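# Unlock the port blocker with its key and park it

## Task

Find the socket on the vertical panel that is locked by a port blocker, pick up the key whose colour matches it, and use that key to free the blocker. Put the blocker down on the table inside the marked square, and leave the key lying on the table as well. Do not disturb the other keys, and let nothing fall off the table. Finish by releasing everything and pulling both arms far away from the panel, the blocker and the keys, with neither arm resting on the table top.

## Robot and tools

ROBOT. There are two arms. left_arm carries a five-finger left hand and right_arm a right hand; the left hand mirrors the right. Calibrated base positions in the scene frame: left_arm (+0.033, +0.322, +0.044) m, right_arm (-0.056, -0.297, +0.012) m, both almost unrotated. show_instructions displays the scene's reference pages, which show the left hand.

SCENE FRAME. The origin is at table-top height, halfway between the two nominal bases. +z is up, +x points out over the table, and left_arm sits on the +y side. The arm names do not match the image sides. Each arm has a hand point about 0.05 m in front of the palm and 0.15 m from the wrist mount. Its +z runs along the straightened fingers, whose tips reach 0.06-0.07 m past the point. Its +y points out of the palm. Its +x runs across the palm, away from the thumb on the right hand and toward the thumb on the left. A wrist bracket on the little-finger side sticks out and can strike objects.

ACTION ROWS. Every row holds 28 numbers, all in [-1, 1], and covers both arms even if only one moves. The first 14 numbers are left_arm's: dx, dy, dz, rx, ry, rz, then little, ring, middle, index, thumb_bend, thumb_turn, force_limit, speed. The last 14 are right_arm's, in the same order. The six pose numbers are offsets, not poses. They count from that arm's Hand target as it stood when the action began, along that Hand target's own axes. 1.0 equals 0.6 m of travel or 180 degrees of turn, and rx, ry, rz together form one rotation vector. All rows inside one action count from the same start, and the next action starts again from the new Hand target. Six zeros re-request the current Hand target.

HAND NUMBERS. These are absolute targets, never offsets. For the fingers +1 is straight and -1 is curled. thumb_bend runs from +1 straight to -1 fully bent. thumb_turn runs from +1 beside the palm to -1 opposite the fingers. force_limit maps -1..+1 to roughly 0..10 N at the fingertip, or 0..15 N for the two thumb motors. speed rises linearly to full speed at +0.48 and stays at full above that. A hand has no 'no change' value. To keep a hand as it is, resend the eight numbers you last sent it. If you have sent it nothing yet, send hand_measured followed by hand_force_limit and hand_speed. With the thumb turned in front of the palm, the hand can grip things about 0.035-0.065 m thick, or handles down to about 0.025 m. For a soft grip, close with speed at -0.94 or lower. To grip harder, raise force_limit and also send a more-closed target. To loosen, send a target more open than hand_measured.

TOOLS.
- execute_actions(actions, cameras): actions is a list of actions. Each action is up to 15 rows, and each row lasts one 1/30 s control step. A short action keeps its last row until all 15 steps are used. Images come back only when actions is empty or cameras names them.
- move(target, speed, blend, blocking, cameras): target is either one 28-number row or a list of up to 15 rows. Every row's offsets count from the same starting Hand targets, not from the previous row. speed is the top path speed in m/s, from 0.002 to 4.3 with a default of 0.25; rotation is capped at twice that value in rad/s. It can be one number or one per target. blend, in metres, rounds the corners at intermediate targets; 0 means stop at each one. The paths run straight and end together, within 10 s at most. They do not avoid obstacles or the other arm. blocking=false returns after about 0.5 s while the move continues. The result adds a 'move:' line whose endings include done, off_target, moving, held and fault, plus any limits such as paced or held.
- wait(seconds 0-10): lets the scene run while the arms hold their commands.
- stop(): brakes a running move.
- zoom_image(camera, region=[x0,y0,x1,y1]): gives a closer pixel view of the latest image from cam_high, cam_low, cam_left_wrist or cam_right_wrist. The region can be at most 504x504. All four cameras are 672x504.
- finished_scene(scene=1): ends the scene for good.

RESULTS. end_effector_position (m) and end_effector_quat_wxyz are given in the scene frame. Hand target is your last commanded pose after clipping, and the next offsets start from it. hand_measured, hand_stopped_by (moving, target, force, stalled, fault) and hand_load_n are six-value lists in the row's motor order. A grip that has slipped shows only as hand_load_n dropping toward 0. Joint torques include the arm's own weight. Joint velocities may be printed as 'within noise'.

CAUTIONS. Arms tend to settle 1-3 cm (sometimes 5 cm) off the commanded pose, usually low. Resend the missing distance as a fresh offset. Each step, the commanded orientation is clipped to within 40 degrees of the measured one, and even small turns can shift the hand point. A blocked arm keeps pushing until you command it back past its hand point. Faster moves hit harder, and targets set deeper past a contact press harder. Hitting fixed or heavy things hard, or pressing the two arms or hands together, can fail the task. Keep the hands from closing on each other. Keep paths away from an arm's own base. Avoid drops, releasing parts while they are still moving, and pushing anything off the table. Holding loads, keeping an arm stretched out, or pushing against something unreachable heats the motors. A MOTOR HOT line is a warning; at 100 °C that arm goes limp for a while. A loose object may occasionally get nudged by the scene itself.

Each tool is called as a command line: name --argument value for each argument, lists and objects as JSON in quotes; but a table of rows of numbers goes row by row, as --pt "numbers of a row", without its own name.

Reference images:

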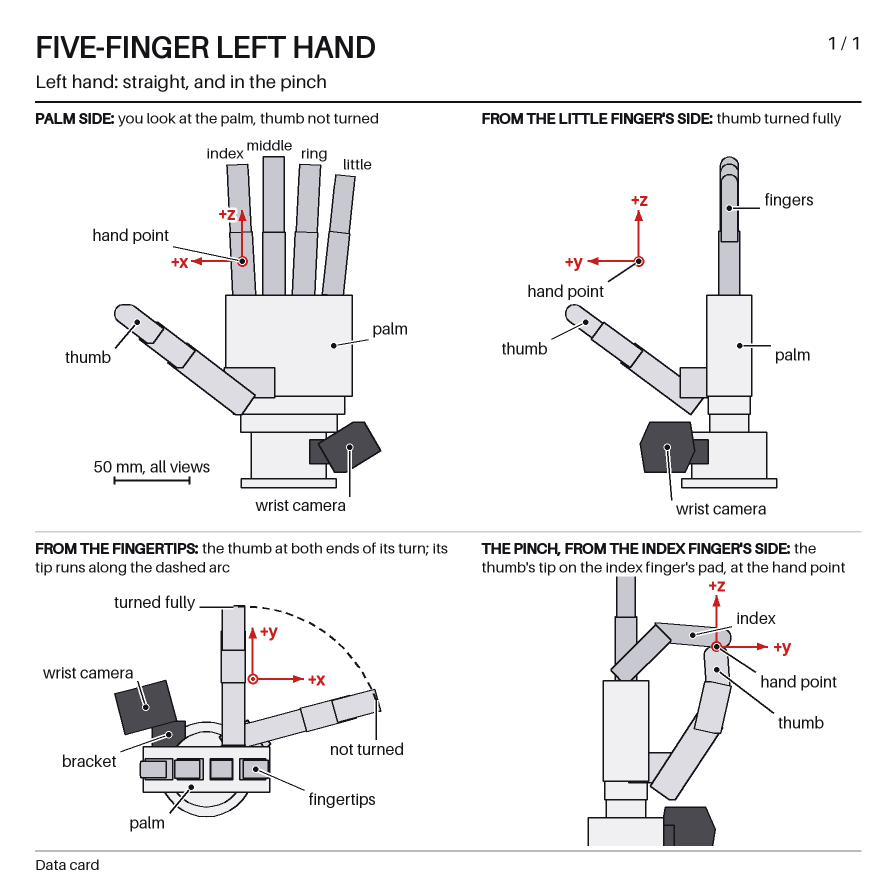

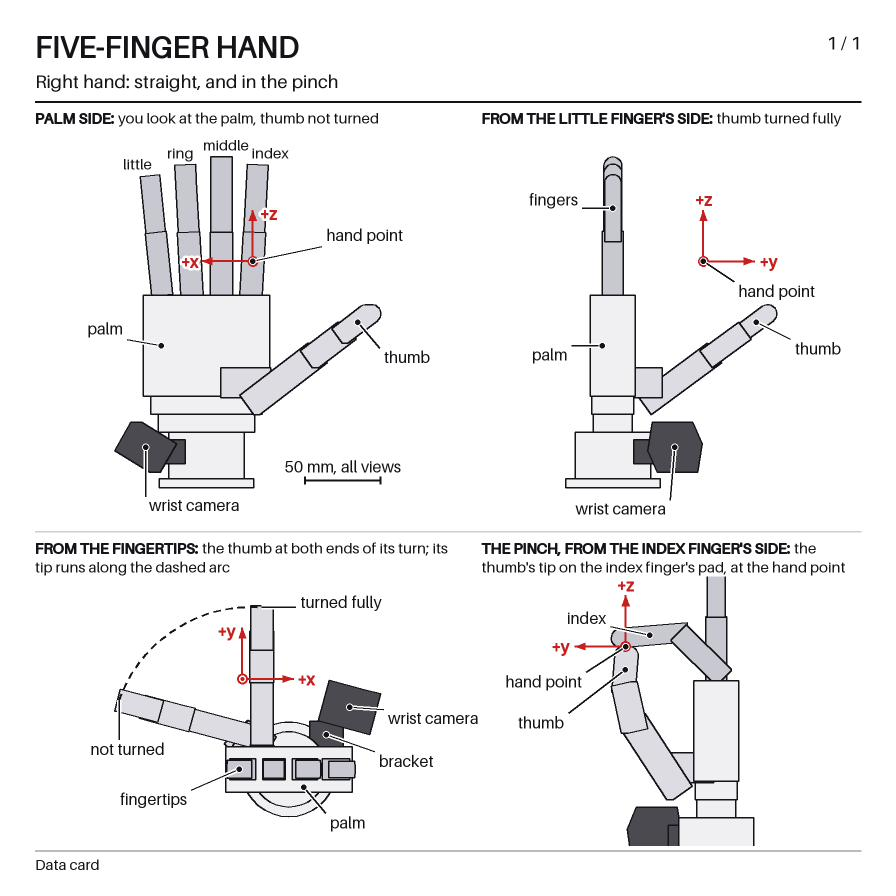

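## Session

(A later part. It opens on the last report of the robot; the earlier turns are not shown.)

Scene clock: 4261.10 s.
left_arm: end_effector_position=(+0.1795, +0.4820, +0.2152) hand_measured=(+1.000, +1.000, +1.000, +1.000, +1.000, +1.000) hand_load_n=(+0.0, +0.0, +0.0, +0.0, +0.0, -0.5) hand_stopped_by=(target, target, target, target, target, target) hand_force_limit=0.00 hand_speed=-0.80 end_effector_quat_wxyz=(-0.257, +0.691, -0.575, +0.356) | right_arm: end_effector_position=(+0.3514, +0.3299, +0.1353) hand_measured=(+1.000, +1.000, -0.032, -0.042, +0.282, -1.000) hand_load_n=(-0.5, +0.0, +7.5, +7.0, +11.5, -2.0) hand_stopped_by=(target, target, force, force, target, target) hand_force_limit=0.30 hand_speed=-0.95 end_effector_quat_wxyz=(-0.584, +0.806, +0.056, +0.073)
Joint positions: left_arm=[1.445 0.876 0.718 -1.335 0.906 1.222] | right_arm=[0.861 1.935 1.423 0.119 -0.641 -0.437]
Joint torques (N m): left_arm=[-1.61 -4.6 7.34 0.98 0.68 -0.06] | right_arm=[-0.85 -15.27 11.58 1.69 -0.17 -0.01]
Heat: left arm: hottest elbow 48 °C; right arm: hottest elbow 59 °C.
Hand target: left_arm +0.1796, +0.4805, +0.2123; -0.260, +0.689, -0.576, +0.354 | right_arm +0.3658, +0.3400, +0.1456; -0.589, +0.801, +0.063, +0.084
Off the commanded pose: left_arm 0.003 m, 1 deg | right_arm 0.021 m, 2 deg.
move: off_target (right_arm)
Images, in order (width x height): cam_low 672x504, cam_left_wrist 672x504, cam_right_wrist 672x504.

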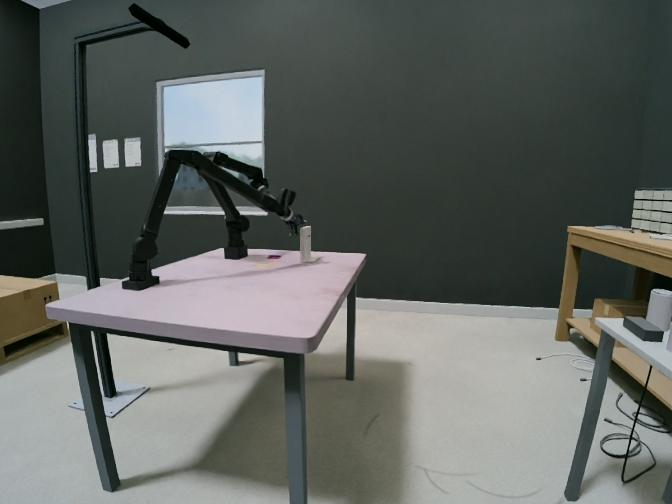

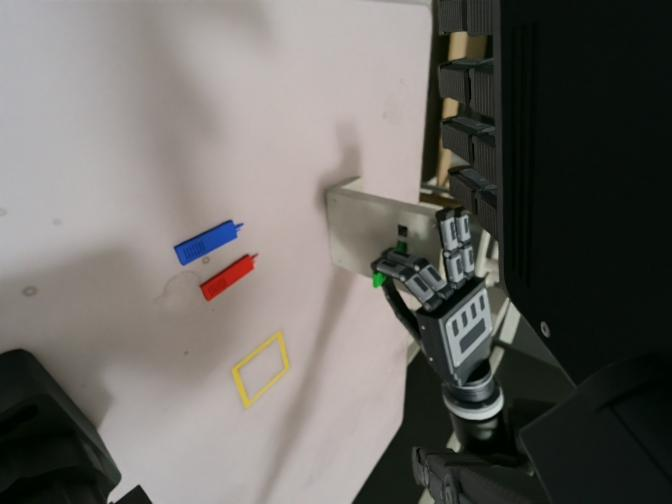

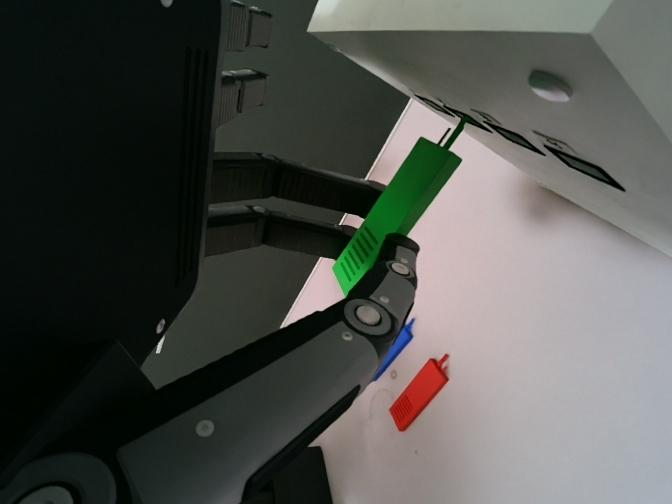

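move --target '[0,0,0,0,0,0,1,1,1,1,1,1,0.0,-0.8,0.0064,0.0025,-0.0009,0,0,0,1,1,-0.4,-0.4,0.28,-1,0.3,-0.95]' --speed 0.03 --cameras '["cam_right_wrist"]'

zoom_image --camera "cam_right_wrist" --region '[440, 80, 500, 140]'

Scene clock: 4295.43 s.
left_arm: end_effector_position=(+0.1795, +0.4820, +0.2152) hand_measured=(+1.000, +1.000, +1.000, +1.000, +1.000, +1.000) hand_load_n=(+0.0, -0.5, +0.0, +0.0, +0.0, +0.0) hand_stopped_by=(target, target, target, target, target, target) hand_force_limit=0.00 hand_speed=-0.80 end_effector_quat_wxyz=(-0.257, +0.691, -0.575, +0.356) | right_arm: end_effector_position=(+0.3531, +0.3301, +0.1348) hand_measured=(+1.000, +1.000, -0.032, -0.042, +0.282, -1.000) hand_load_n=(+0.0, +0.0, +7.5, +7.0, +11.5, -2.0) hand_stopped_by=(target, target, force, force, target, target) hand_force_limit=0.30 hand_speed=-0.95 end_effector_quat_wxyz=(-0.584, +0.807, +0.056, +0.072)
Joint positions: left_arm=[1.445 0.876 0.718 -1.335 0.906 1.222] | right_arm=[0.859 1.939 1.429 0.115 -0.644 -0.437]
Joint torques (N m): left_arm=[-1.55 -4.6 7.34 0.98 0.69 -0.06] | right_arm=[-1.2 -15.15 11.62 1.76 -0.26 -0.04]
Heat: left arm: hottest elbow 48 °C; right arm: hottest elbow 62 °C.
Hand target: left_arm +0.1796, +0.4805, +0.2123; -0.260, +0.689, -0.576, +0.354 | right_arm +0.3699, +0.3392, +0.1452; -0.589, +0.801, +0.063, +0.085
Off the commanded pose: left_arm 0.003 m, 1 deg | right_arm 0.022 m, 2 deg.
move: off_target (right_arm)
Images, in order (width x height): cam_right_wrist 672x504.

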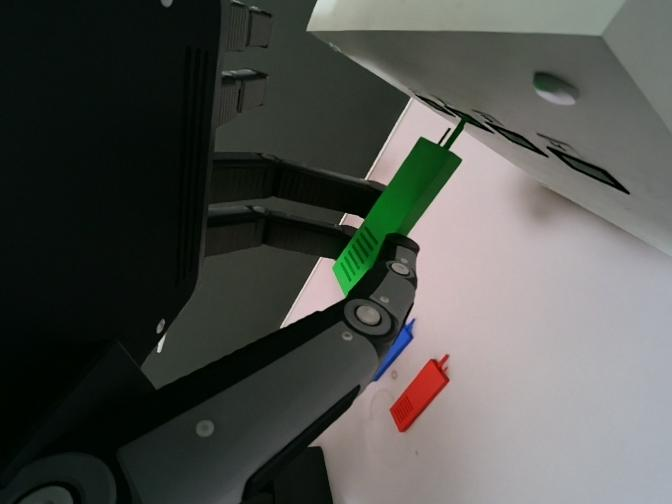

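Scaled by 8.400 from the camera's 672x504 image, which has a finer 960x720 frame.

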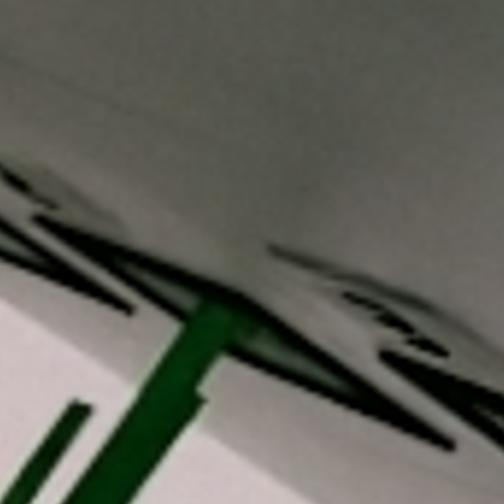

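execute_actions --actions '[]' --cameras '["cam_left_wrist","cam_low","cam_high"]'

zoom_image --camera "cam_left_wrist" --region '[370, 226, 420, 276]'

zoom_image --camera "cam_low" --region '[285, 225, 315, 245]'

zoom_image --camera "cam_high" --region '[405, 180, 450, 220]'

Scene clock: 4319.00 s.
left_arm: end_effector_position=(+0.1795, +0.4820, +0.2152) hand_measured=(+1.000, +1.000, +1.000, +1.000, +1.000, +1.000) hand_load_n=(+0.0, +0.0, +0.0, -0.5, +0.0, -0.5) hand_stopped_by=(target, target, target, target, target, target) hand_force_limit=0.00 hand_speed=-0.80 end_effector_quat_wxyz=(-0.257, +0.691, -0.575, +0.356) | right_arm: end_effector_position=(+0.3531, +0.3300, +0.1347) hand_measured=(+1.000, +1.000, -0.032, -0.042, +0.282, -1.000) hand_load_n=(+0.0, +0.0, +7.0, +7.0, +11.5, -2.0) hand_stopped_by=(target, target, force, force, target, target) hand_force_limit=0.30 hand_speed=-0.95 end_effector_quat_wxyz=(-0.584, +0.807, +0.056, +0.072)
Joint positions: left_arm=[1.445 0.876 0.718 -1.335 0.906 1.222] | right_arm=[0.859 1.939 1.429 0.115 -0.644 -0.437]
Joint velocities: within noise
Joint torques (N m): left_arm=[-1.49 -4.72 7.28 0.98 0.69 -0.06] | right_arm=[-1.14 -15.21 11.66 1.72 -0.27 -0.04]
Heat: left arm: hottest elbow 48 °C; right arm: hottest elbow 63 °C.
Hand target: left_arm +0.1796, +0.4805, +0.2123; -0.260, +0.689, -0.576, +0.354 | right_arm +0.3699, +0.3391, +0.1452; -0.589, +0.801, +0.063, +0.084
Off the commanded pose: left_arm 0.003 m, 1 deg | right_arm 0.022 m, 2 deg.
Images, in order (width x height): cam_high 672x504, cam_low 672x504, cam_left_wrist 672x504.

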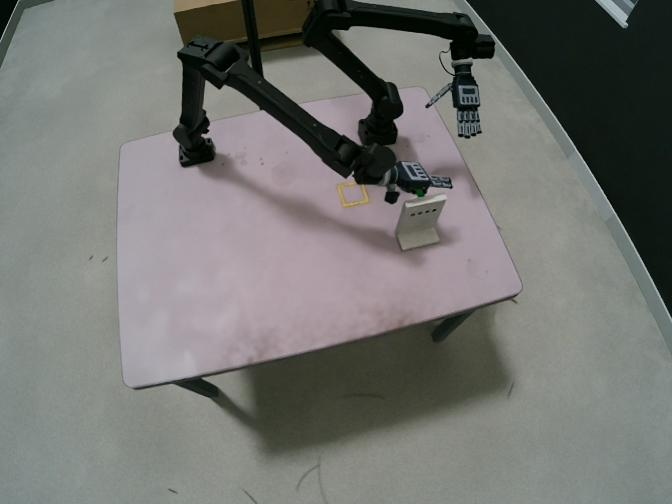

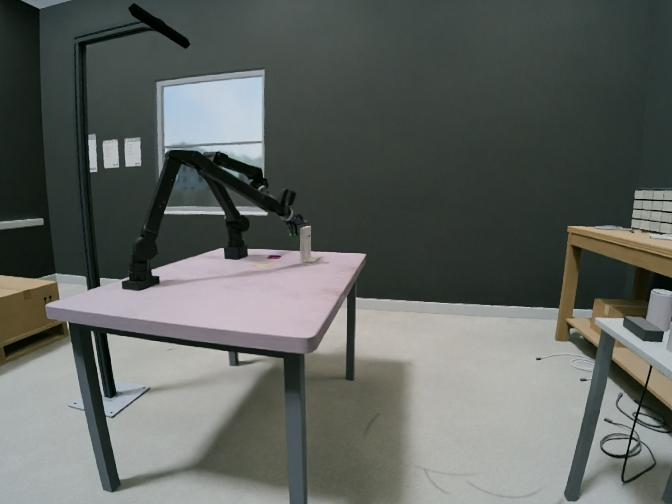

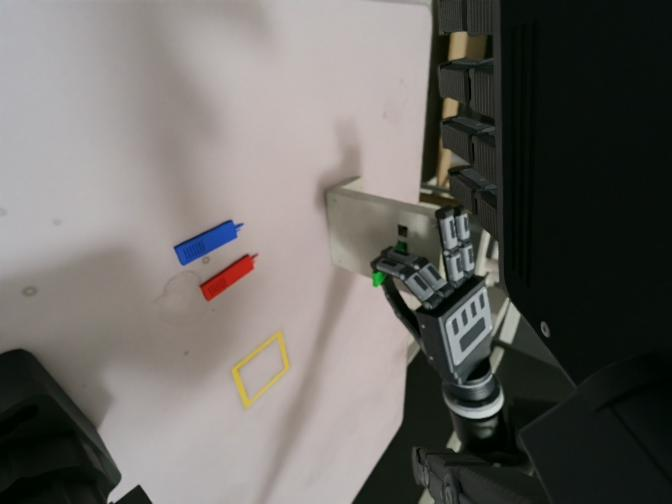

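Scaled by 10.080 from the camera's 672x504 image, which has a finer 960x720 frame.

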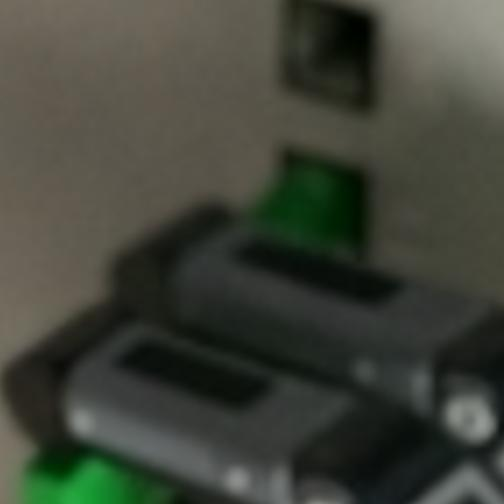

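Scaled by 16.800 from the camera's 672x504 image, which has a finer 960x720 frame.

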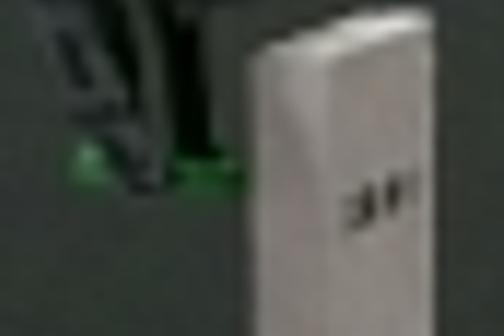

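Scaled by 11.200 from the camera's 672x504 image, which has a finer 960x720 frame.

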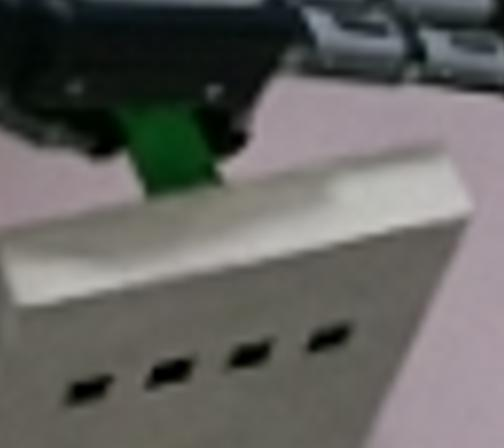

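move --target '[0,0,0,0,0,0,1,1,1,1,1,1,0.0,-0.8,0.0,0.0015,-0.0048,0,0,0,1,1,-0.4,-0.4,0.28,-1,0.3,-0.95]' --speed 0.03 --cameras '["cam_right_wrist"]'

zoom_image --camera "cam_right_wrist" --region '[440, 80, 500, 140]'

Scene clock: 4338.73 s.
left_arm: end_effector_position=(+0.1795, +0.4820, +0.2152) hand_measured=(+1.000, +1.000, +1.000, +1.000, +1.000, +1.000) hand_load_n=(+0.0, +0.0, +0.0, +0.0, +0.0, +0.0) hand_stopped_by=(target, target, target, target, target, target) hand_force_limit=0.00 hand_speed=-0.80 end_effector_quat_wxyz=(-0.257, +0.691, -0.575, +0.356) | right_arm: end_effector_position=(+0.3529, +0.3299, +0.1348) hand_measured=(+1.000, +1.000, -0.032, -0.042, +0.282, -1.000) hand_load_n=(+0.0, +0.0, +7.5, +7.0, +11.5, -2.0) hand_stopped_by=(target, target, force, force, target, target) hand_force_limit=0.30 hand_speed=-0.95 end_effector_quat_wxyz=(-0.584, +0.806, +0.056, +0.071)
Joint positions: left_arm=[1.445 0.876 0.718 -1.335 0.906 1.222] | right_arm=[0.859 1.939 1.429 0.115 -0.647 -0.437]
Joint torques (N m): left_arm=[-1.55 -4.66 7.3 0.99 0.68 -0.06] | right_arm=[-1.44 -15.56 11.14 1.78 -0.29 -0.06]
Heat: left arm: hottest elbow 48 °C; right arm: hottest elbow 64 °C.
Hand target: left_arm +0.1796, +0.4805, +0.2123; -0.260, +0.689, -0.576, +0.354 | right_arm +0.3697, +0.3362, +0.1452; -0.589, +0.801, +0.063, +0.084
Off the commanded pose: left_arm 0.003 m, 1 deg | right_arm 0.021 m, 2 deg.
move: off_target (right_arm)
Images, in order (width x height): cam_right_wrist 672x504.

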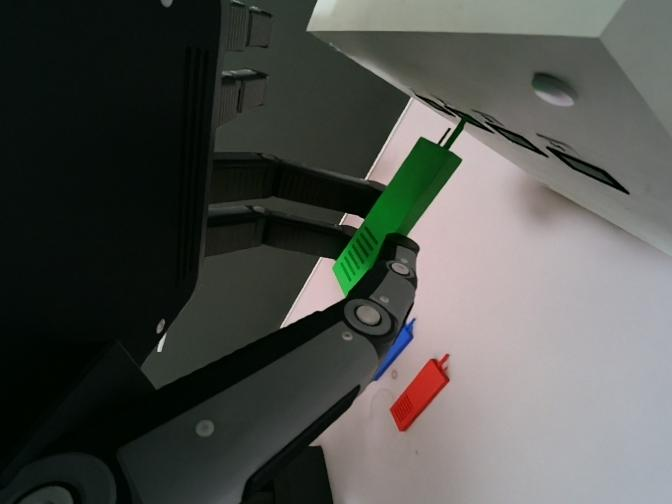

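Scaled by 8.400 from the camera's 672x504 image, which has a finer 960x720 frame.

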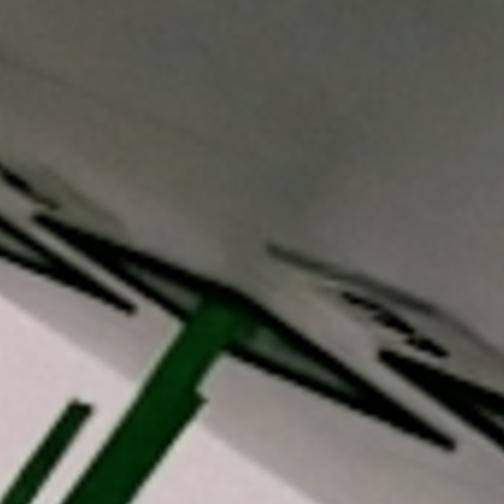

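move --pt "0 0 0 0 0 0 1 1 1 1 1 1 0.0 -0.8 -0.060 -0.0137 0.0023 0 0 0 1 1 -0.4 -0.4 0.28 -1 0.3 -0.95" --pt "0 0 0 0 0 0 1 1 1 1 1 1 0.0 -0.8 -0.0057 -0.0053 0.0060 0 0 0 1 1 -0.4 -0.4 0.28 -1 0.3 -0.95" --speed 0.06

move --target '[0,0,0,0,0,0,1,1,1,1,1,1,0.0,-0.8,0.0098,0.002,0.0006,0,0,0,1,1,-0.4,-0.4,0.28,-1,0.3,-0.95]' --speed 0.03 --cameras '["cam_right_wrist"]'

zoom_image --camera "cam_right_wrist" --region '[440, 80, 500, 140]'

Scene clock: 4390.83 s.
left_arm: end_effector_position=(+0.1795, +0.4820, +0.2152) hand_measured=(+1.000, +1.000, +1.000, +1.000, +1.000, +1.000) hand_load_n=(+0.0, +0.0, -0.5, +0.0, +0.0, +0.0) hand_stopped_by=(target, target, target, target, target, target) hand_force_limit=0.00 hand_speed=-0.80 end_effector_quat_wxyz=(-0.257, +0.691, -0.575, +0.356) | right_arm: end_effector_position=(+0.3510, +0.3299, +0.1351) hand_measured=(+1.000, +1.000, -0.032, -0.042, +0.282, -1.000) hand_load_n=(+0.0, +0.0, +7.5, +7.0, +11.5, -2.0) hand_stopped_by=(target, target, force, force, target, target) hand_force_limit=0.30 hand_speed=-0.95 end_effector_quat_wxyz=(-0.584, +0.807, +0.056, +0.073)
Joint positions: left_arm=[1.445 0.876 0.718 -1.335 0.906 1.222] | right_arm=[0.862 1.935 1.423 0.118 -0.641 -0.437]
Joint torques (N m): left_arm=[-1.49 -4.72 7.32 0.96 0.68 -0.07] | right_arm=[-0.85 -15.21 11.75 1.65 -0.17 0]
Heat: left arm: hottest elbow 48 °C; right arm: hottest elbow 64 °C.
Hand target: left_arm +0.1796, +0.4805, +0.2123; -0.260, +0.689, -0.576, +0.354 | right_arm +0.3661, +0.3406, +0.1464; -0.589, +0.801, +0.063, +0.084
Off the commanded pose: left_arm 0.003 m, 1 deg | right_arm 0.022 m, 2 deg.
move: off_target (right_arm)

Scene clock: 4391.67 s.
left_arm: end_effector_position=(+0.1795, +0.4820, +0.2152) hand_measured=(+1.000, +1.000, +1.000, +1.000, +1.000, +1.000) hand_load_n=(+0.0, +0.0, -0.5, +0.0, +0.0, +0.0) hand_stopped_by=(target, target, target, target, target, target) hand_force_limit=0.00 hand_speed=-0.80 end_effector_quat_wxyz=(-0.257, +0.691, -0.575, +0.356) | right_arm: end_effector_position=(+0.3531, +0.3319, +0.1356) hand_measured=(+1.000, +1.000, -0.032, -0.042, +0.282, -1.000) hand_load_n=(+0.0, +0.0, +7.0, +7.5, +11.5, -1.5) hand_stopped_by=(target, target, force, force, target, target) hand_force_limit=0.30 hand_speed=-0.95 end_effector_quat_wxyz=(-0.584, +0.807, +0.057, +0.070)
Joint positions: left_arm=[1.445 0.876 0.718 -1.335 0.906 1.222] | right_arm=[0.86 1.942 1.438 0.108 -0.647 -0.437]
Joint velocities: left_arm=[0.005 -0.005 -0.022 -0.022 0.066 0.154] | right_arm=[within noise]
Joint torques (N m): left_arm=[-1.55 -4.66 7.3 0.98 0.68 -0.07] | right_arm=[-1.32 -15.15 11.81 1.68 -0.19 -0.04]
Heat: left arm: hottest elbow 48 °C; right arm: hottest elbow 64 °C.
Hand target: left_arm +0.1796, +0.4805, +0.2123; -0.260, +0.689, -0.576, +0.354 | right_arm +0.3720, +0.3406, +0.1463; -0.589, +0.801, +0.063, +0.084
Off the commanded pose: left_arm 0.003 m, 1 deg | right_arm 0.024 m, 2 deg.
move: off_target (right_arm)
Images, in order (width x height): cam_right_wrist 672x504.

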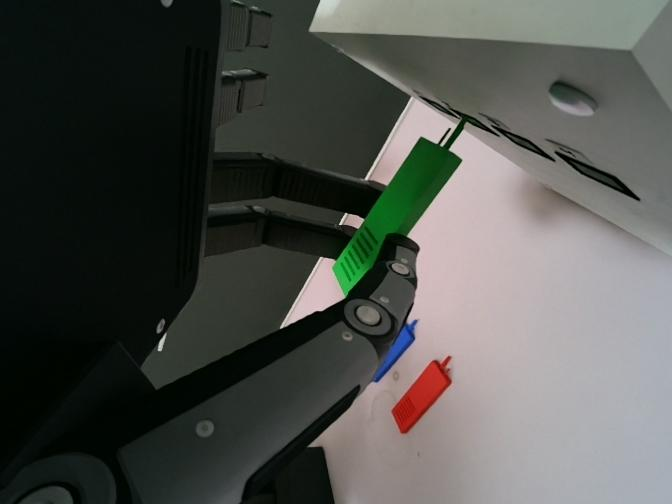

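Scaled by 8.400 from the camera's 672x504 image, which has a finer 960x720 frame.

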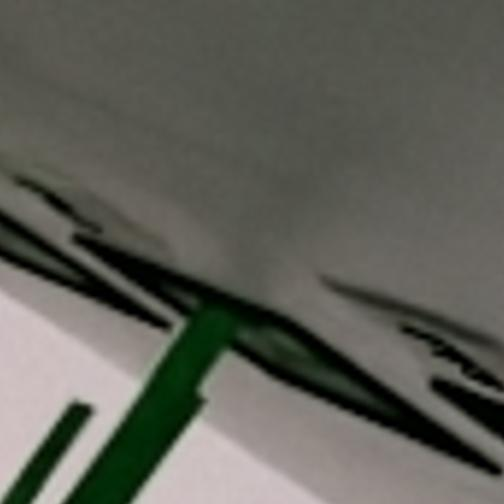

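move --pt "0 0 0 0 0 0 1 1 1 1 1 1 0.0 -0.8 -0.0668 -0.0137 -0.0042 0 0 0 1 1 -0.4 -0.4 0.28 -1 0.3 -0.95" --pt "0 0 0 0 0 0 1 1 1 1 1 1 0.0 -0.8 -0.0112 0.0007 -0.0012 0 0 0 1 1 -0.4 -0.4 0.28 -1 0.3 -0.95" --pt "0 0 0 0 0 0 1 1 1 1 1 1 0.0 -0.8 -0.0047 0.002 -0.0008 0 0 0 1 1 -0.4 -0.4 0.28 -1 0.3 -0.95" --speed '[0.06,0.06,0.03]' --cameras '["cam_right_wrist","cam_left_wrist"]'

zoom_image --camera "cam_right_wrist" --region '[440, 80, 500, 140]'

zoom_image --camera "cam_left_wrist" --region '[370, 226, 420, 276]'

Scene clock: 4469.80 s.
left_arm: end_effector_position=(+0.1795, +0.4820, +0.2152) hand_measured=(+1.000, +1.000, +1.000, +1.000, +1.000, +1.000) hand_load_n=(+0.0, +0.0, -0.5, +0.0, +0.0, -0.5) hand_stopped_by=(target, target, target, target, target, target) hand_force_limit=0.00 hand_speed=-0.80 end_effector_quat_wxyz=(-0.257, +0.691, -0.575, +0.356) | right_arm: end_effector_position=(+0.3538, +0.3303, +0.1347) hand_measured=(+1.000, +1.000, -0.032, -0.042, +0.282, -1.000) hand_load_n=(+0.0, +0.0, +7.0, +7.0, +11.5, -1.5) hand_stopped_by=(target, target, force, force, target, target) hand_force_limit=0.30 hand_speed=-0.95 end_effector_quat_wxyz=(-0.584, +0.807, +0.055, +0.073)
Joint positions: left_arm=[1.445 0.876 0.718 -1.335 0.906 1.222] | right_arm=[0.859 1.94 1.43 0.116 -0.642 -0.437]
Joint torques (N m): left_arm=[-1.49 -4.78 7.34 0.98 0.68 -0.07] | right_arm=[-1.14 -15.21 11.63 1.76 -0.32 -0.03]
Heat: left arm: hottest elbow 47 °C; right arm: hottest elbow 61 °C.
Hand target: left_arm +0.1796, +0.4805, +0.2123; -0.260, +0.689, -0.576, +0.354 | right_arm +0.3697, +0.3397, +0.1448; -0.589, +0.801, +0.063, +0.084
Off the commanded pose: left_arm 0.003 m, 1 deg | right_arm 0.021 m, 2 deg.
move: off_target (right_arm)
Images, in order (width x height): cam_left_wrist 672x504, cam_right_wrist 672x504.

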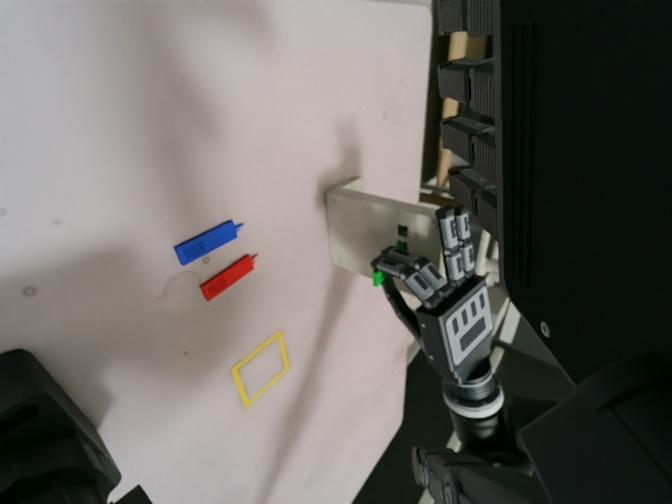

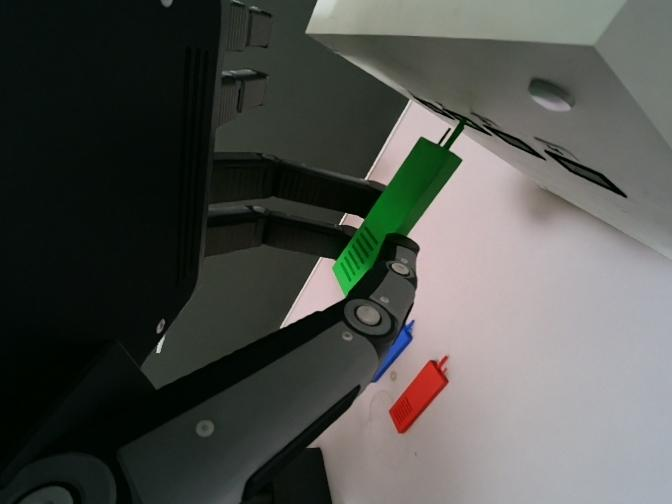

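Scaled by 8.400 from the camera's 672x504 image, which has a finer 960x720 frame.

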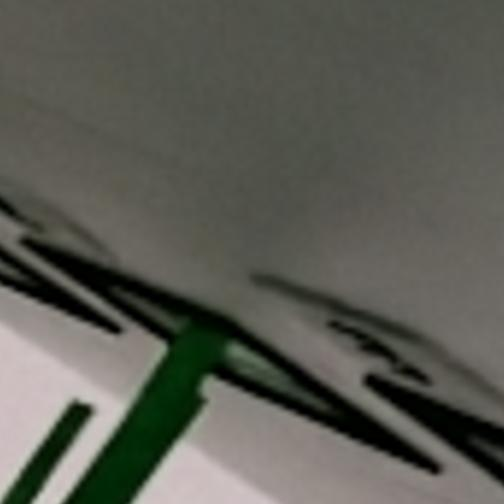

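Scaled by 10.080 from the camera's 672x504 image, which has a finer 960x720 frame.

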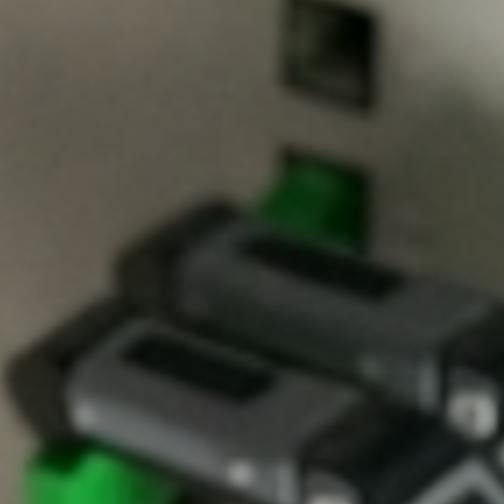

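move --target '[0,0,0,0,0,0,1,1,1,1,1,1,0.0,-0.8,0.0065,0.0013,0.0004,0,0,0,1,1,-0.4,-0.4,0.28,-1,0.3,-0.95]' --speed 0.03 --cameras '["cam_right_wrist"]'

zoom_image --camera "cam_right_wrist" --region '[440, 80, 500, 140]'

Scene clock: 4479.43 s.
left_arm: end_effector_position=(+0.1795, +0.4820, +0.2152) hand_measured=(+1.000, +1.000, +1.000, +1.000, +1.000, +1.000) hand_load_n=(+0.0, -0.5, +0.0, +0.0, +0.0, -0.5) hand_stopped_by=(target, target, target, target, target, target) hand_force_limit=0.00 hand_speed=-0.80 end_effector_quat_wxyz=(-0.257, +0.691, -0.575, +0.356) | right_arm: end_effector_position=(+0.3576, +0.3303, +0.1341) hand_measured=(+1.000, +1.000, -0.032, -0.042, +0.282, -1.000) hand_load_n=(+0.0, +0.0, +7.0, +7.5, +11.5, -1.5) hand_stopped_by=(target, target, force, force, target, target) hand_force_limit=0.30 hand_speed=-0.95 end_effector_quat_wxyz=(-0.584, +0.807, +0.055, +0.072)
Joint positions: left_arm=[1.445 0.876 0.718 -1.335 0.906 1.222] | right_arm=[0.854 1.946 1.44 0.111 -0.646 -0.437]
Joint torques (N m): left_arm=[-1.49 -4.6 7.3 1.01 0.68 -0.06] | right_arm=[-1.08 -15.33 11.71 1.7 -0.33 -0.04]
Heat: left arm: hottest elbow 47 °C; right arm: hottest elbow 64 °C.
Hand target: left_arm +0.1796, +0.4805, +0.2123; -0.260, +0.689, -0.576, +0.354 | right_arm +0.3735, +0.3396, +0.1447; -0.589, +0.801, +0.063, +0.084
Off the commanded pose: left_arm 0.003 m, 1 deg | right_arm 0.021 m, 2 deg.
move: off_target (right_arm)
Images, in order (width x height): cam_right_wrist 672x504.

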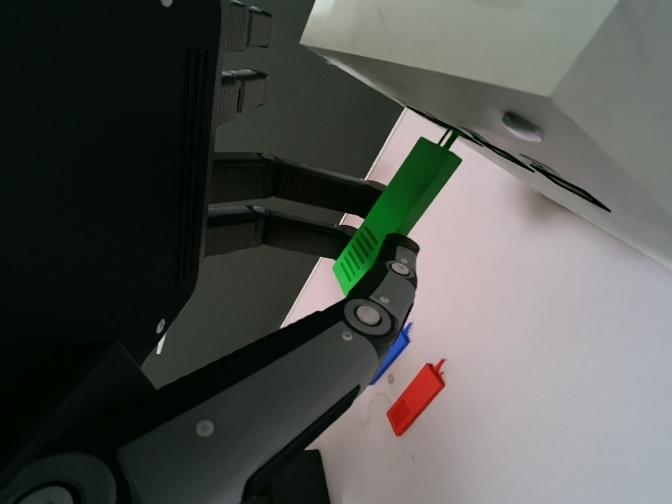

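Scaled by 8.400 from the camera's 672x504 image, which has a finer 960x720 frame.

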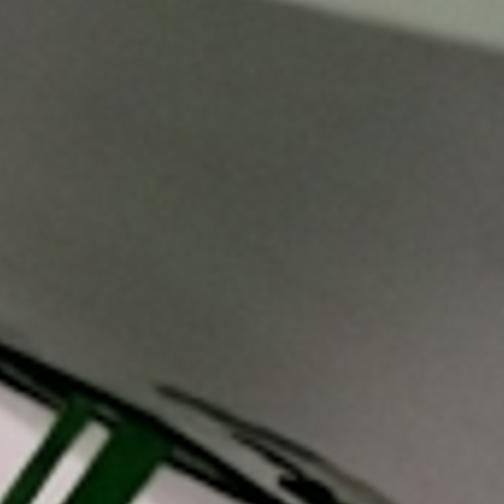

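zoom_image --camera "cam_right_wrist" --region '[425, 100, 485, 160]'

Scaled by 8.400 from the camera's 672x504 image, which has a finer 960x720 frame.

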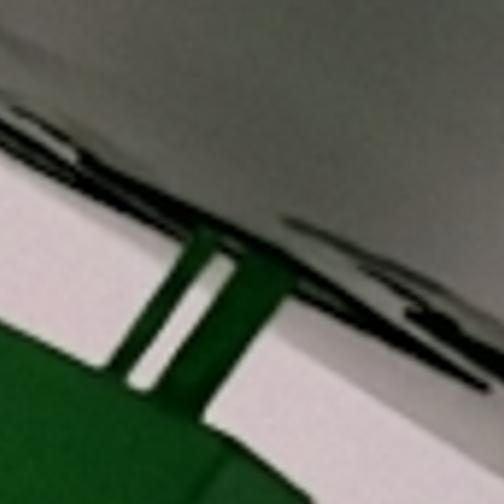

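move --target '[0,0,0,0,0,0,1,1,1,1,1,1,0.0,-0.8,0.0065,0.0013,0.0004,0,0,0,1,1,-0.4,-0.4,0.28,-1,0.3,-0.95]' --speed 0.03 --cameras '["cam_right_wrist"]'

zoom_image --camera "cam_right_wrist" --region '[425, 100, 485, 160]'

Scene clock: 4495.07 s.
left_arm: end_effector_position=(+0.1795, +0.4820, +0.2152) hand_measured=(+1.000, +1.000, +1.000, +1.000, +1.000, +1.000) hand_load_n=(+0.0, +0.0, +0.0, +0.0, +0.0, -0.5) hand_stopped_by=(target, target, target, target, target, target) hand_force_limit=0.00 hand_speed=-0.80 end_effector_quat_wxyz=(-0.257, +0.691, -0.575, +0.356) | right_arm: end_effector_position=(+0.3583, +0.3304, +0.1343) hand_measured=(+1.000, +1.000, -0.032, -0.042, +0.282, -1.000) hand_load_n=(+0.0, +0.0, +6.5, +8.0, +11.5, -0.5) hand_stopped_by=(target, target, force, force, target, target) hand_force_limit=0.30 hand_speed=-0.95 end_effector_quat_wxyz=(-0.583, +0.807, +0.055, +0.069)
Joint positions: left_arm=[1.445 0.876 0.718 -1.335 0.906 1.222] | right_arm=[0.852 1.949 1.446 0.103 -0.653 -0.438]
Joint torques (N m): left_arm=[-1.49 -4.84 7.32 0.99 0.69 -0.07] | right_arm=[-1.26 -15.15 11.96 1.88 -0.22 -0.06]
Heat: left arm: hottest elbow 47 °C; right arm: hottest elbow 64 °C.
Hand target: left_arm +0.1796, +0.4805, +0.2123; -0.260, +0.689, -0.576, +0.354 | right_arm +0.3775, +0.3398, +0.1448; -0.589, +0.801, +0.063, +0.084
Off the commanded pose: left_arm 0.003 m, 1 deg | right_arm 0.024 m, 2 deg.
move: off_target (right_arm)
Images, in order (width x height): cam_right_wrist 672x504.

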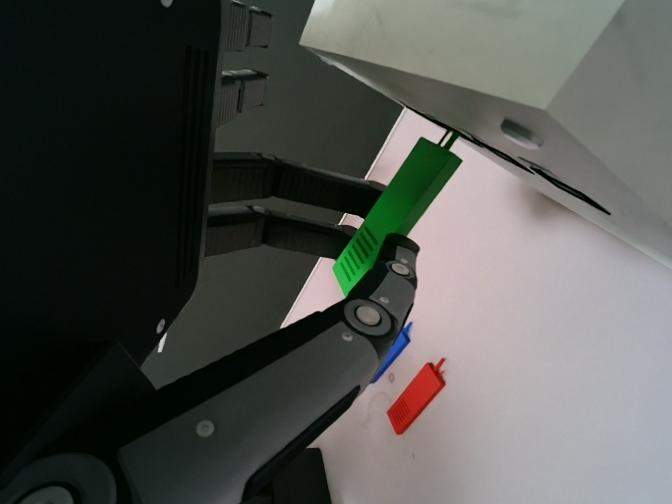

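Scaled by 8.400 from the camera's 672x504 image, which has a finer 960x720 frame.

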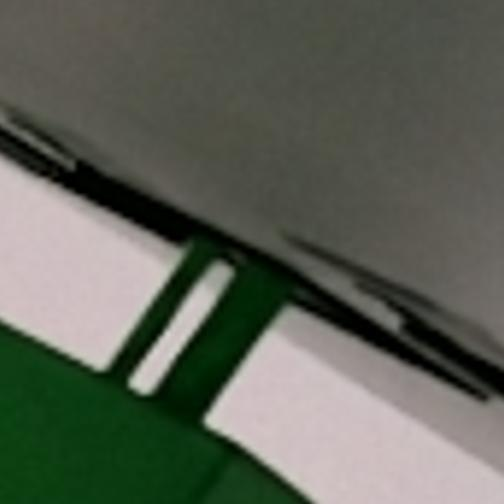

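move --pt "0 0 0 0 0 0 1 1 1 1 1 1 0.0 -0.8 -0.075 -0.0153 -0.0046 0.0245 0.005 0.0015 1 1 -0.4 -0.4 0.28 -1 0.3 -0.95" --pt "0 0 0 0 0 0 1 1 1 1 1 1 0.0 -0.8 -0.0196 -0.0038 -0.0012 0.0245 0.005 0.0015 1 1 -0.4 -0.4 0.28 -1 0.3 -0.95" --speed 0.06 --cameras '["cam_right_wrist","cam_left_wrist"]'

zoom_image --camera "cam_right_wrist" --region '[440, 80, 500, 140]'

Scene clock: 4552.73 s.
left_arm: end_effector_position=(+0.1795, +0.4820, +0.2152) hand_measured=(+1.000, +1.000, +1.000, +1.000, +1.000, +1.000) hand_load_n=(+0.0, +0.0, -0.5, +0.0, +0.0, -0.5) hand_stopped_by=(target, target, target, target, target, target) hand_force_limit=0.00 hand_speed=-0.80 end_effector_quat_wxyz=(-0.257, +0.691, -0.575, +0.356) | right_arm: end_effector_position=(+0.3517, +0.3300, +0.1351) hand_measured=(+1.000, +1.000, -0.032, -0.042, +0.282, -1.000) hand_load_n=(+0.0, +0.0, +7.5, +7.0, +11.0, -2.0) hand_stopped_by=(target, target, force, force, target, target) hand_force_limit=0.30 hand_speed=-0.95 end_effector_quat_wxyz=(-0.615, +0.782, +0.059, +0.080)
Joint positions: left_arm=[1.445 0.876 0.718 -1.335 0.906 1.222] | right_arm=[0.852 1.94 1.371 0.273 -0.667 -0.393]
Joint torques (N m): left_arm=[-1.38 -4.72 7.31 0.96 0.69 -0.07] | right_arm=[-0.91 -15.03 11.28 1.69 -0.13 0.16]
Heat: left arm: hottest elbow 47 °C; right arm: hottest elbow 68 °C.
Hand target: left_arm +0.1796, +0.4805, +0.2123; -0.260, +0.689, -0.576, +0.354 | right_arm +0.3654, +0.3397, +0.1447; -0.620, +0.777, +0.060, +0.087
Off the commanded pose: left_arm 0.003 m, 1 deg | right_arm 0.019 m, 1 deg.
move: off_target (right_arm)
Images, in order (width x height): cam_left_wrist 672x504, cam_right_wrist 672x504.

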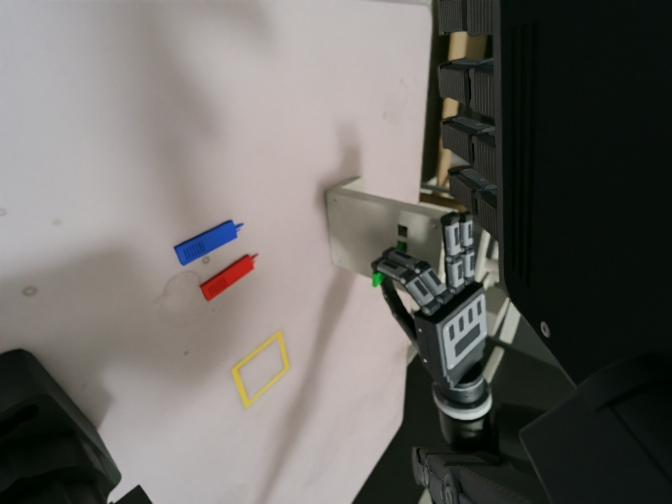

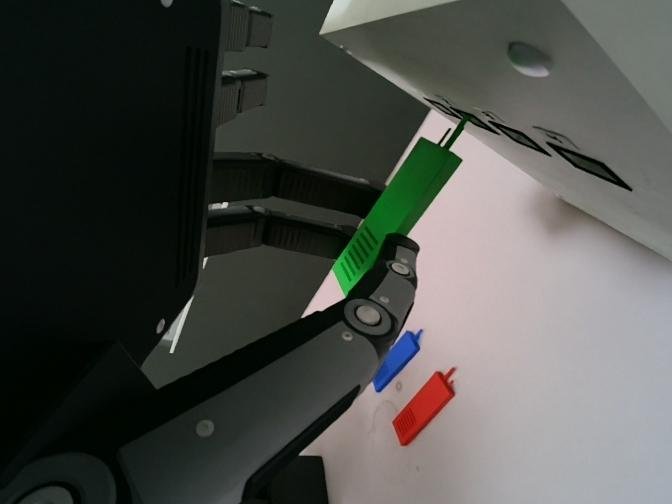

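Scaled by 8.400 from the camera's 672x504 image, which has a finer 960x720 frame.

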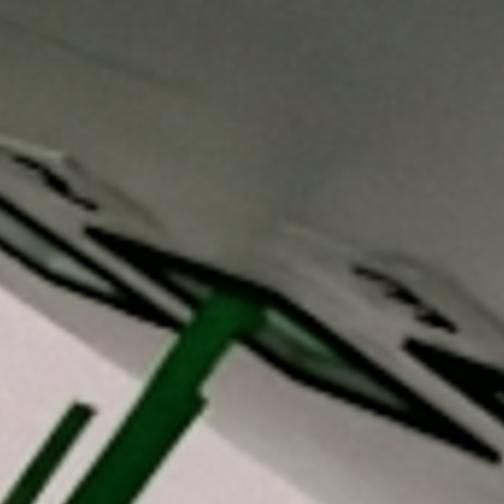

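move --target '[0,0,0,0,0,0,1,1,1,1,1,1,0.0,-0.8,0.0065,0.0013,0.0004,0,0,0,1,1,-0.4,-0.4,0.28,-1,0.3,-0.95]' --speed 0.03 --cameras '["cam_right_wrist"]'

zoom_image --camera "cam_right_wrist" --region '[440, 80, 500, 140]'

Scene clock: 4572.60 s.
left_arm: end_effector_position=(+0.1795, +0.4820, +0.2152) hand_measured=(+1.000, +1.000, +1.000, +1.000, +1.000, +1.000) hand_load_n=(+0.0, +0.0, +0.0, -0.5, +0.0, +0.0) hand_stopped_by=(target, target, target, target, target, target) hand_force_limit=0.00 hand_speed=-0.80 end_effector_quat_wxyz=(-0.257, +0.691, -0.575, +0.356) | right_arm: end_effector_position=(+0.3529, +0.3312, +0.1347) hand_measured=(+1.000, +1.000, -0.032, -0.042, +0.282, -1.000) hand_load_n=(-0.5, +0.0, +7.0, +7.0, +11.5, -1.5) hand_stopped_by=(target, target, force, force, target, target) hand_force_limit=0.30 hand_speed=-0.95 end_effector_quat_wxyz=(-0.615, +0.782, +0.060, +0.079)
Joint positions: left_arm=[1.445 0.876 0.718 -1.335 0.906 1.222] | right_arm=[0.852 1.945 1.379 0.268 -0.67 -0.393]
Joint torques (N m): left_arm=[-1.38 -4.66 7.34 1.02 0.69 -0.07] | right_arm=[-1.26 -14.97 11.38 1.73 -0.18 0.14]
Heat: left arm: hottest elbow 47 °C; right arm: hottest elbow 64 °C.
Hand target: left_arm +0.1796, +0.4805, +0.2123; -0.260, +0.689, -0.576, +0.354 | right_arm +0.3695, +0.3397, +0.1448; -0.620, +0.777, +0.060, +0.087
Off the commanded pose: left_arm 0.003 m, 1 deg | right_arm 0.021 m, 1 deg.
move: off_target (right_arm)
Images, in order (width x height): cam_right_wrist 672x504.

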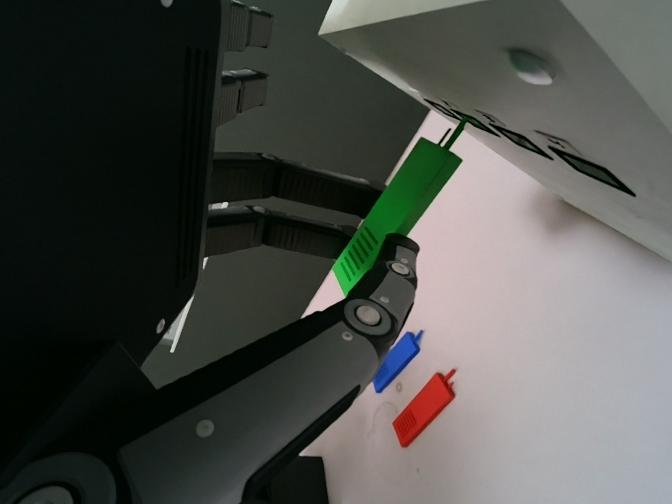

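Scaled by 8.400 from the camera's 672x504 image, which has a finer 960x720 frame.

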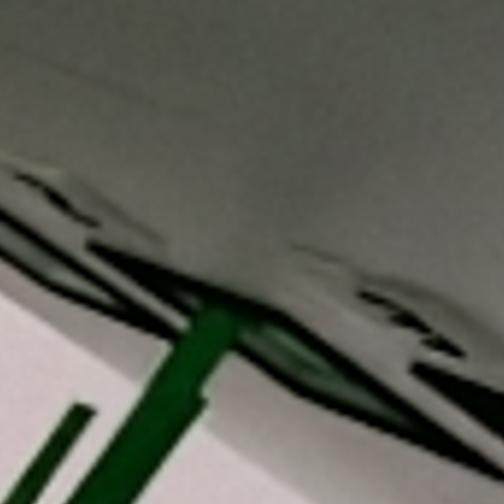

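move --pt "0 0 0 0 0 0 1 1 1 1 1 1 0.0 -0.8 -0.0620 -0.0117 -0.0080 0 0 0 1 1 -0.4 -0.4 0.28 -1 0.3 -0.95" --pt "0 0 0 0 0 0 1 1 1 1 1 1 0.0 -0.8 -0.0069 0.0013 -0.0002 0 0 0 1 1 -0.4 -0.4 0.28 -1 0.3 -0.95" --speed 0.06 --cameras '["cam_right_wrist"]'

zoom_image --camera "cam_right_wrist" --region '[440, 80, 500, 140]'

Scene clock: 4595.93 s.
left_arm: end_effector_position=(+0.1795, +0.4820, +0.2152) hand_measured=(+1.000, +1.000, +1.000, +1.000, +1.000, +1.000) hand_load_n=(+0.0, +0.0, +0.0, +0.0, +0.0, +0.0) hand_stopped_by=(target, target, target, target, target, target) hand_force_limit=0.00 hand_speed=-0.80 end_effector_quat_wxyz=(-0.257, +0.691, -0.575, +0.356) | right_arm: end_effector_position=(+0.3537, +0.3291, +0.1335) hand_measured=(+1.000, +1.000, -0.032, -0.042, +0.282, -1.000) hand_load_n=(+0.0, +0.0, +7.5, +7.0, +11.5, -2.0) hand_stopped_by=(target, target, force, force, target, target) hand_force_limit=0.30 hand_speed=-0.95 end_effector_quat_wxyz=(-0.615, +0.782, +0.058, +0.082)
Joint positions: left_arm=[1.445 0.876 0.718 -1.335 0.906 1.222] | right_arm=[0.85 1.943 1.369 0.277 -0.664 -0.393]
Joint torques (N m): left_arm=[-1.44 -4.66 7.3 1.01 0.69 -0.07] | right_arm=[-0.73 -14.97 11.26 1.69 -0.27 0.16]
Heat: left arm: hottest elbow 47 °C; right arm: hottest elbow 65 °C.
Hand target: left_arm +0.1796, +0.4805, +0.2123; -0.260, +0.689, -0.576, +0.354 | right_arm +0.3657, +0.3394, +0.1430; -0.620, +0.777, +0.060, +0.087
Off the commanded pose: left_arm 0.003 m, 1 deg | right_arm 0.019 m, 1 deg.
move: off_target (right_arm)
Images, in order (width x height): cam_right_wrist 672x504.

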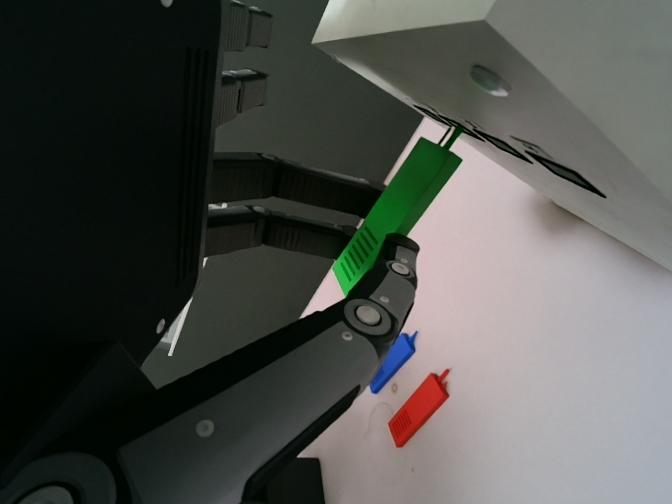

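Scaled by 8.400 from the camera's 672x504 image, which has a finer 960x720 frame.

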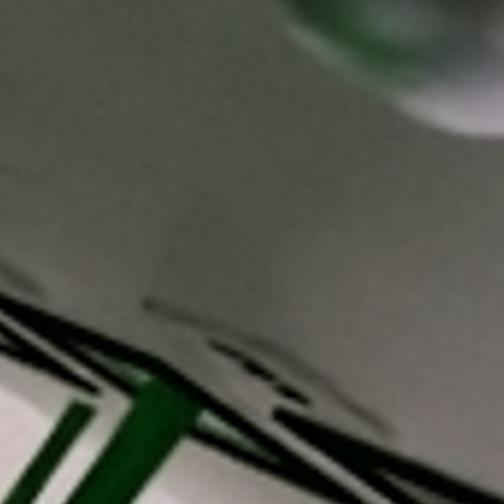

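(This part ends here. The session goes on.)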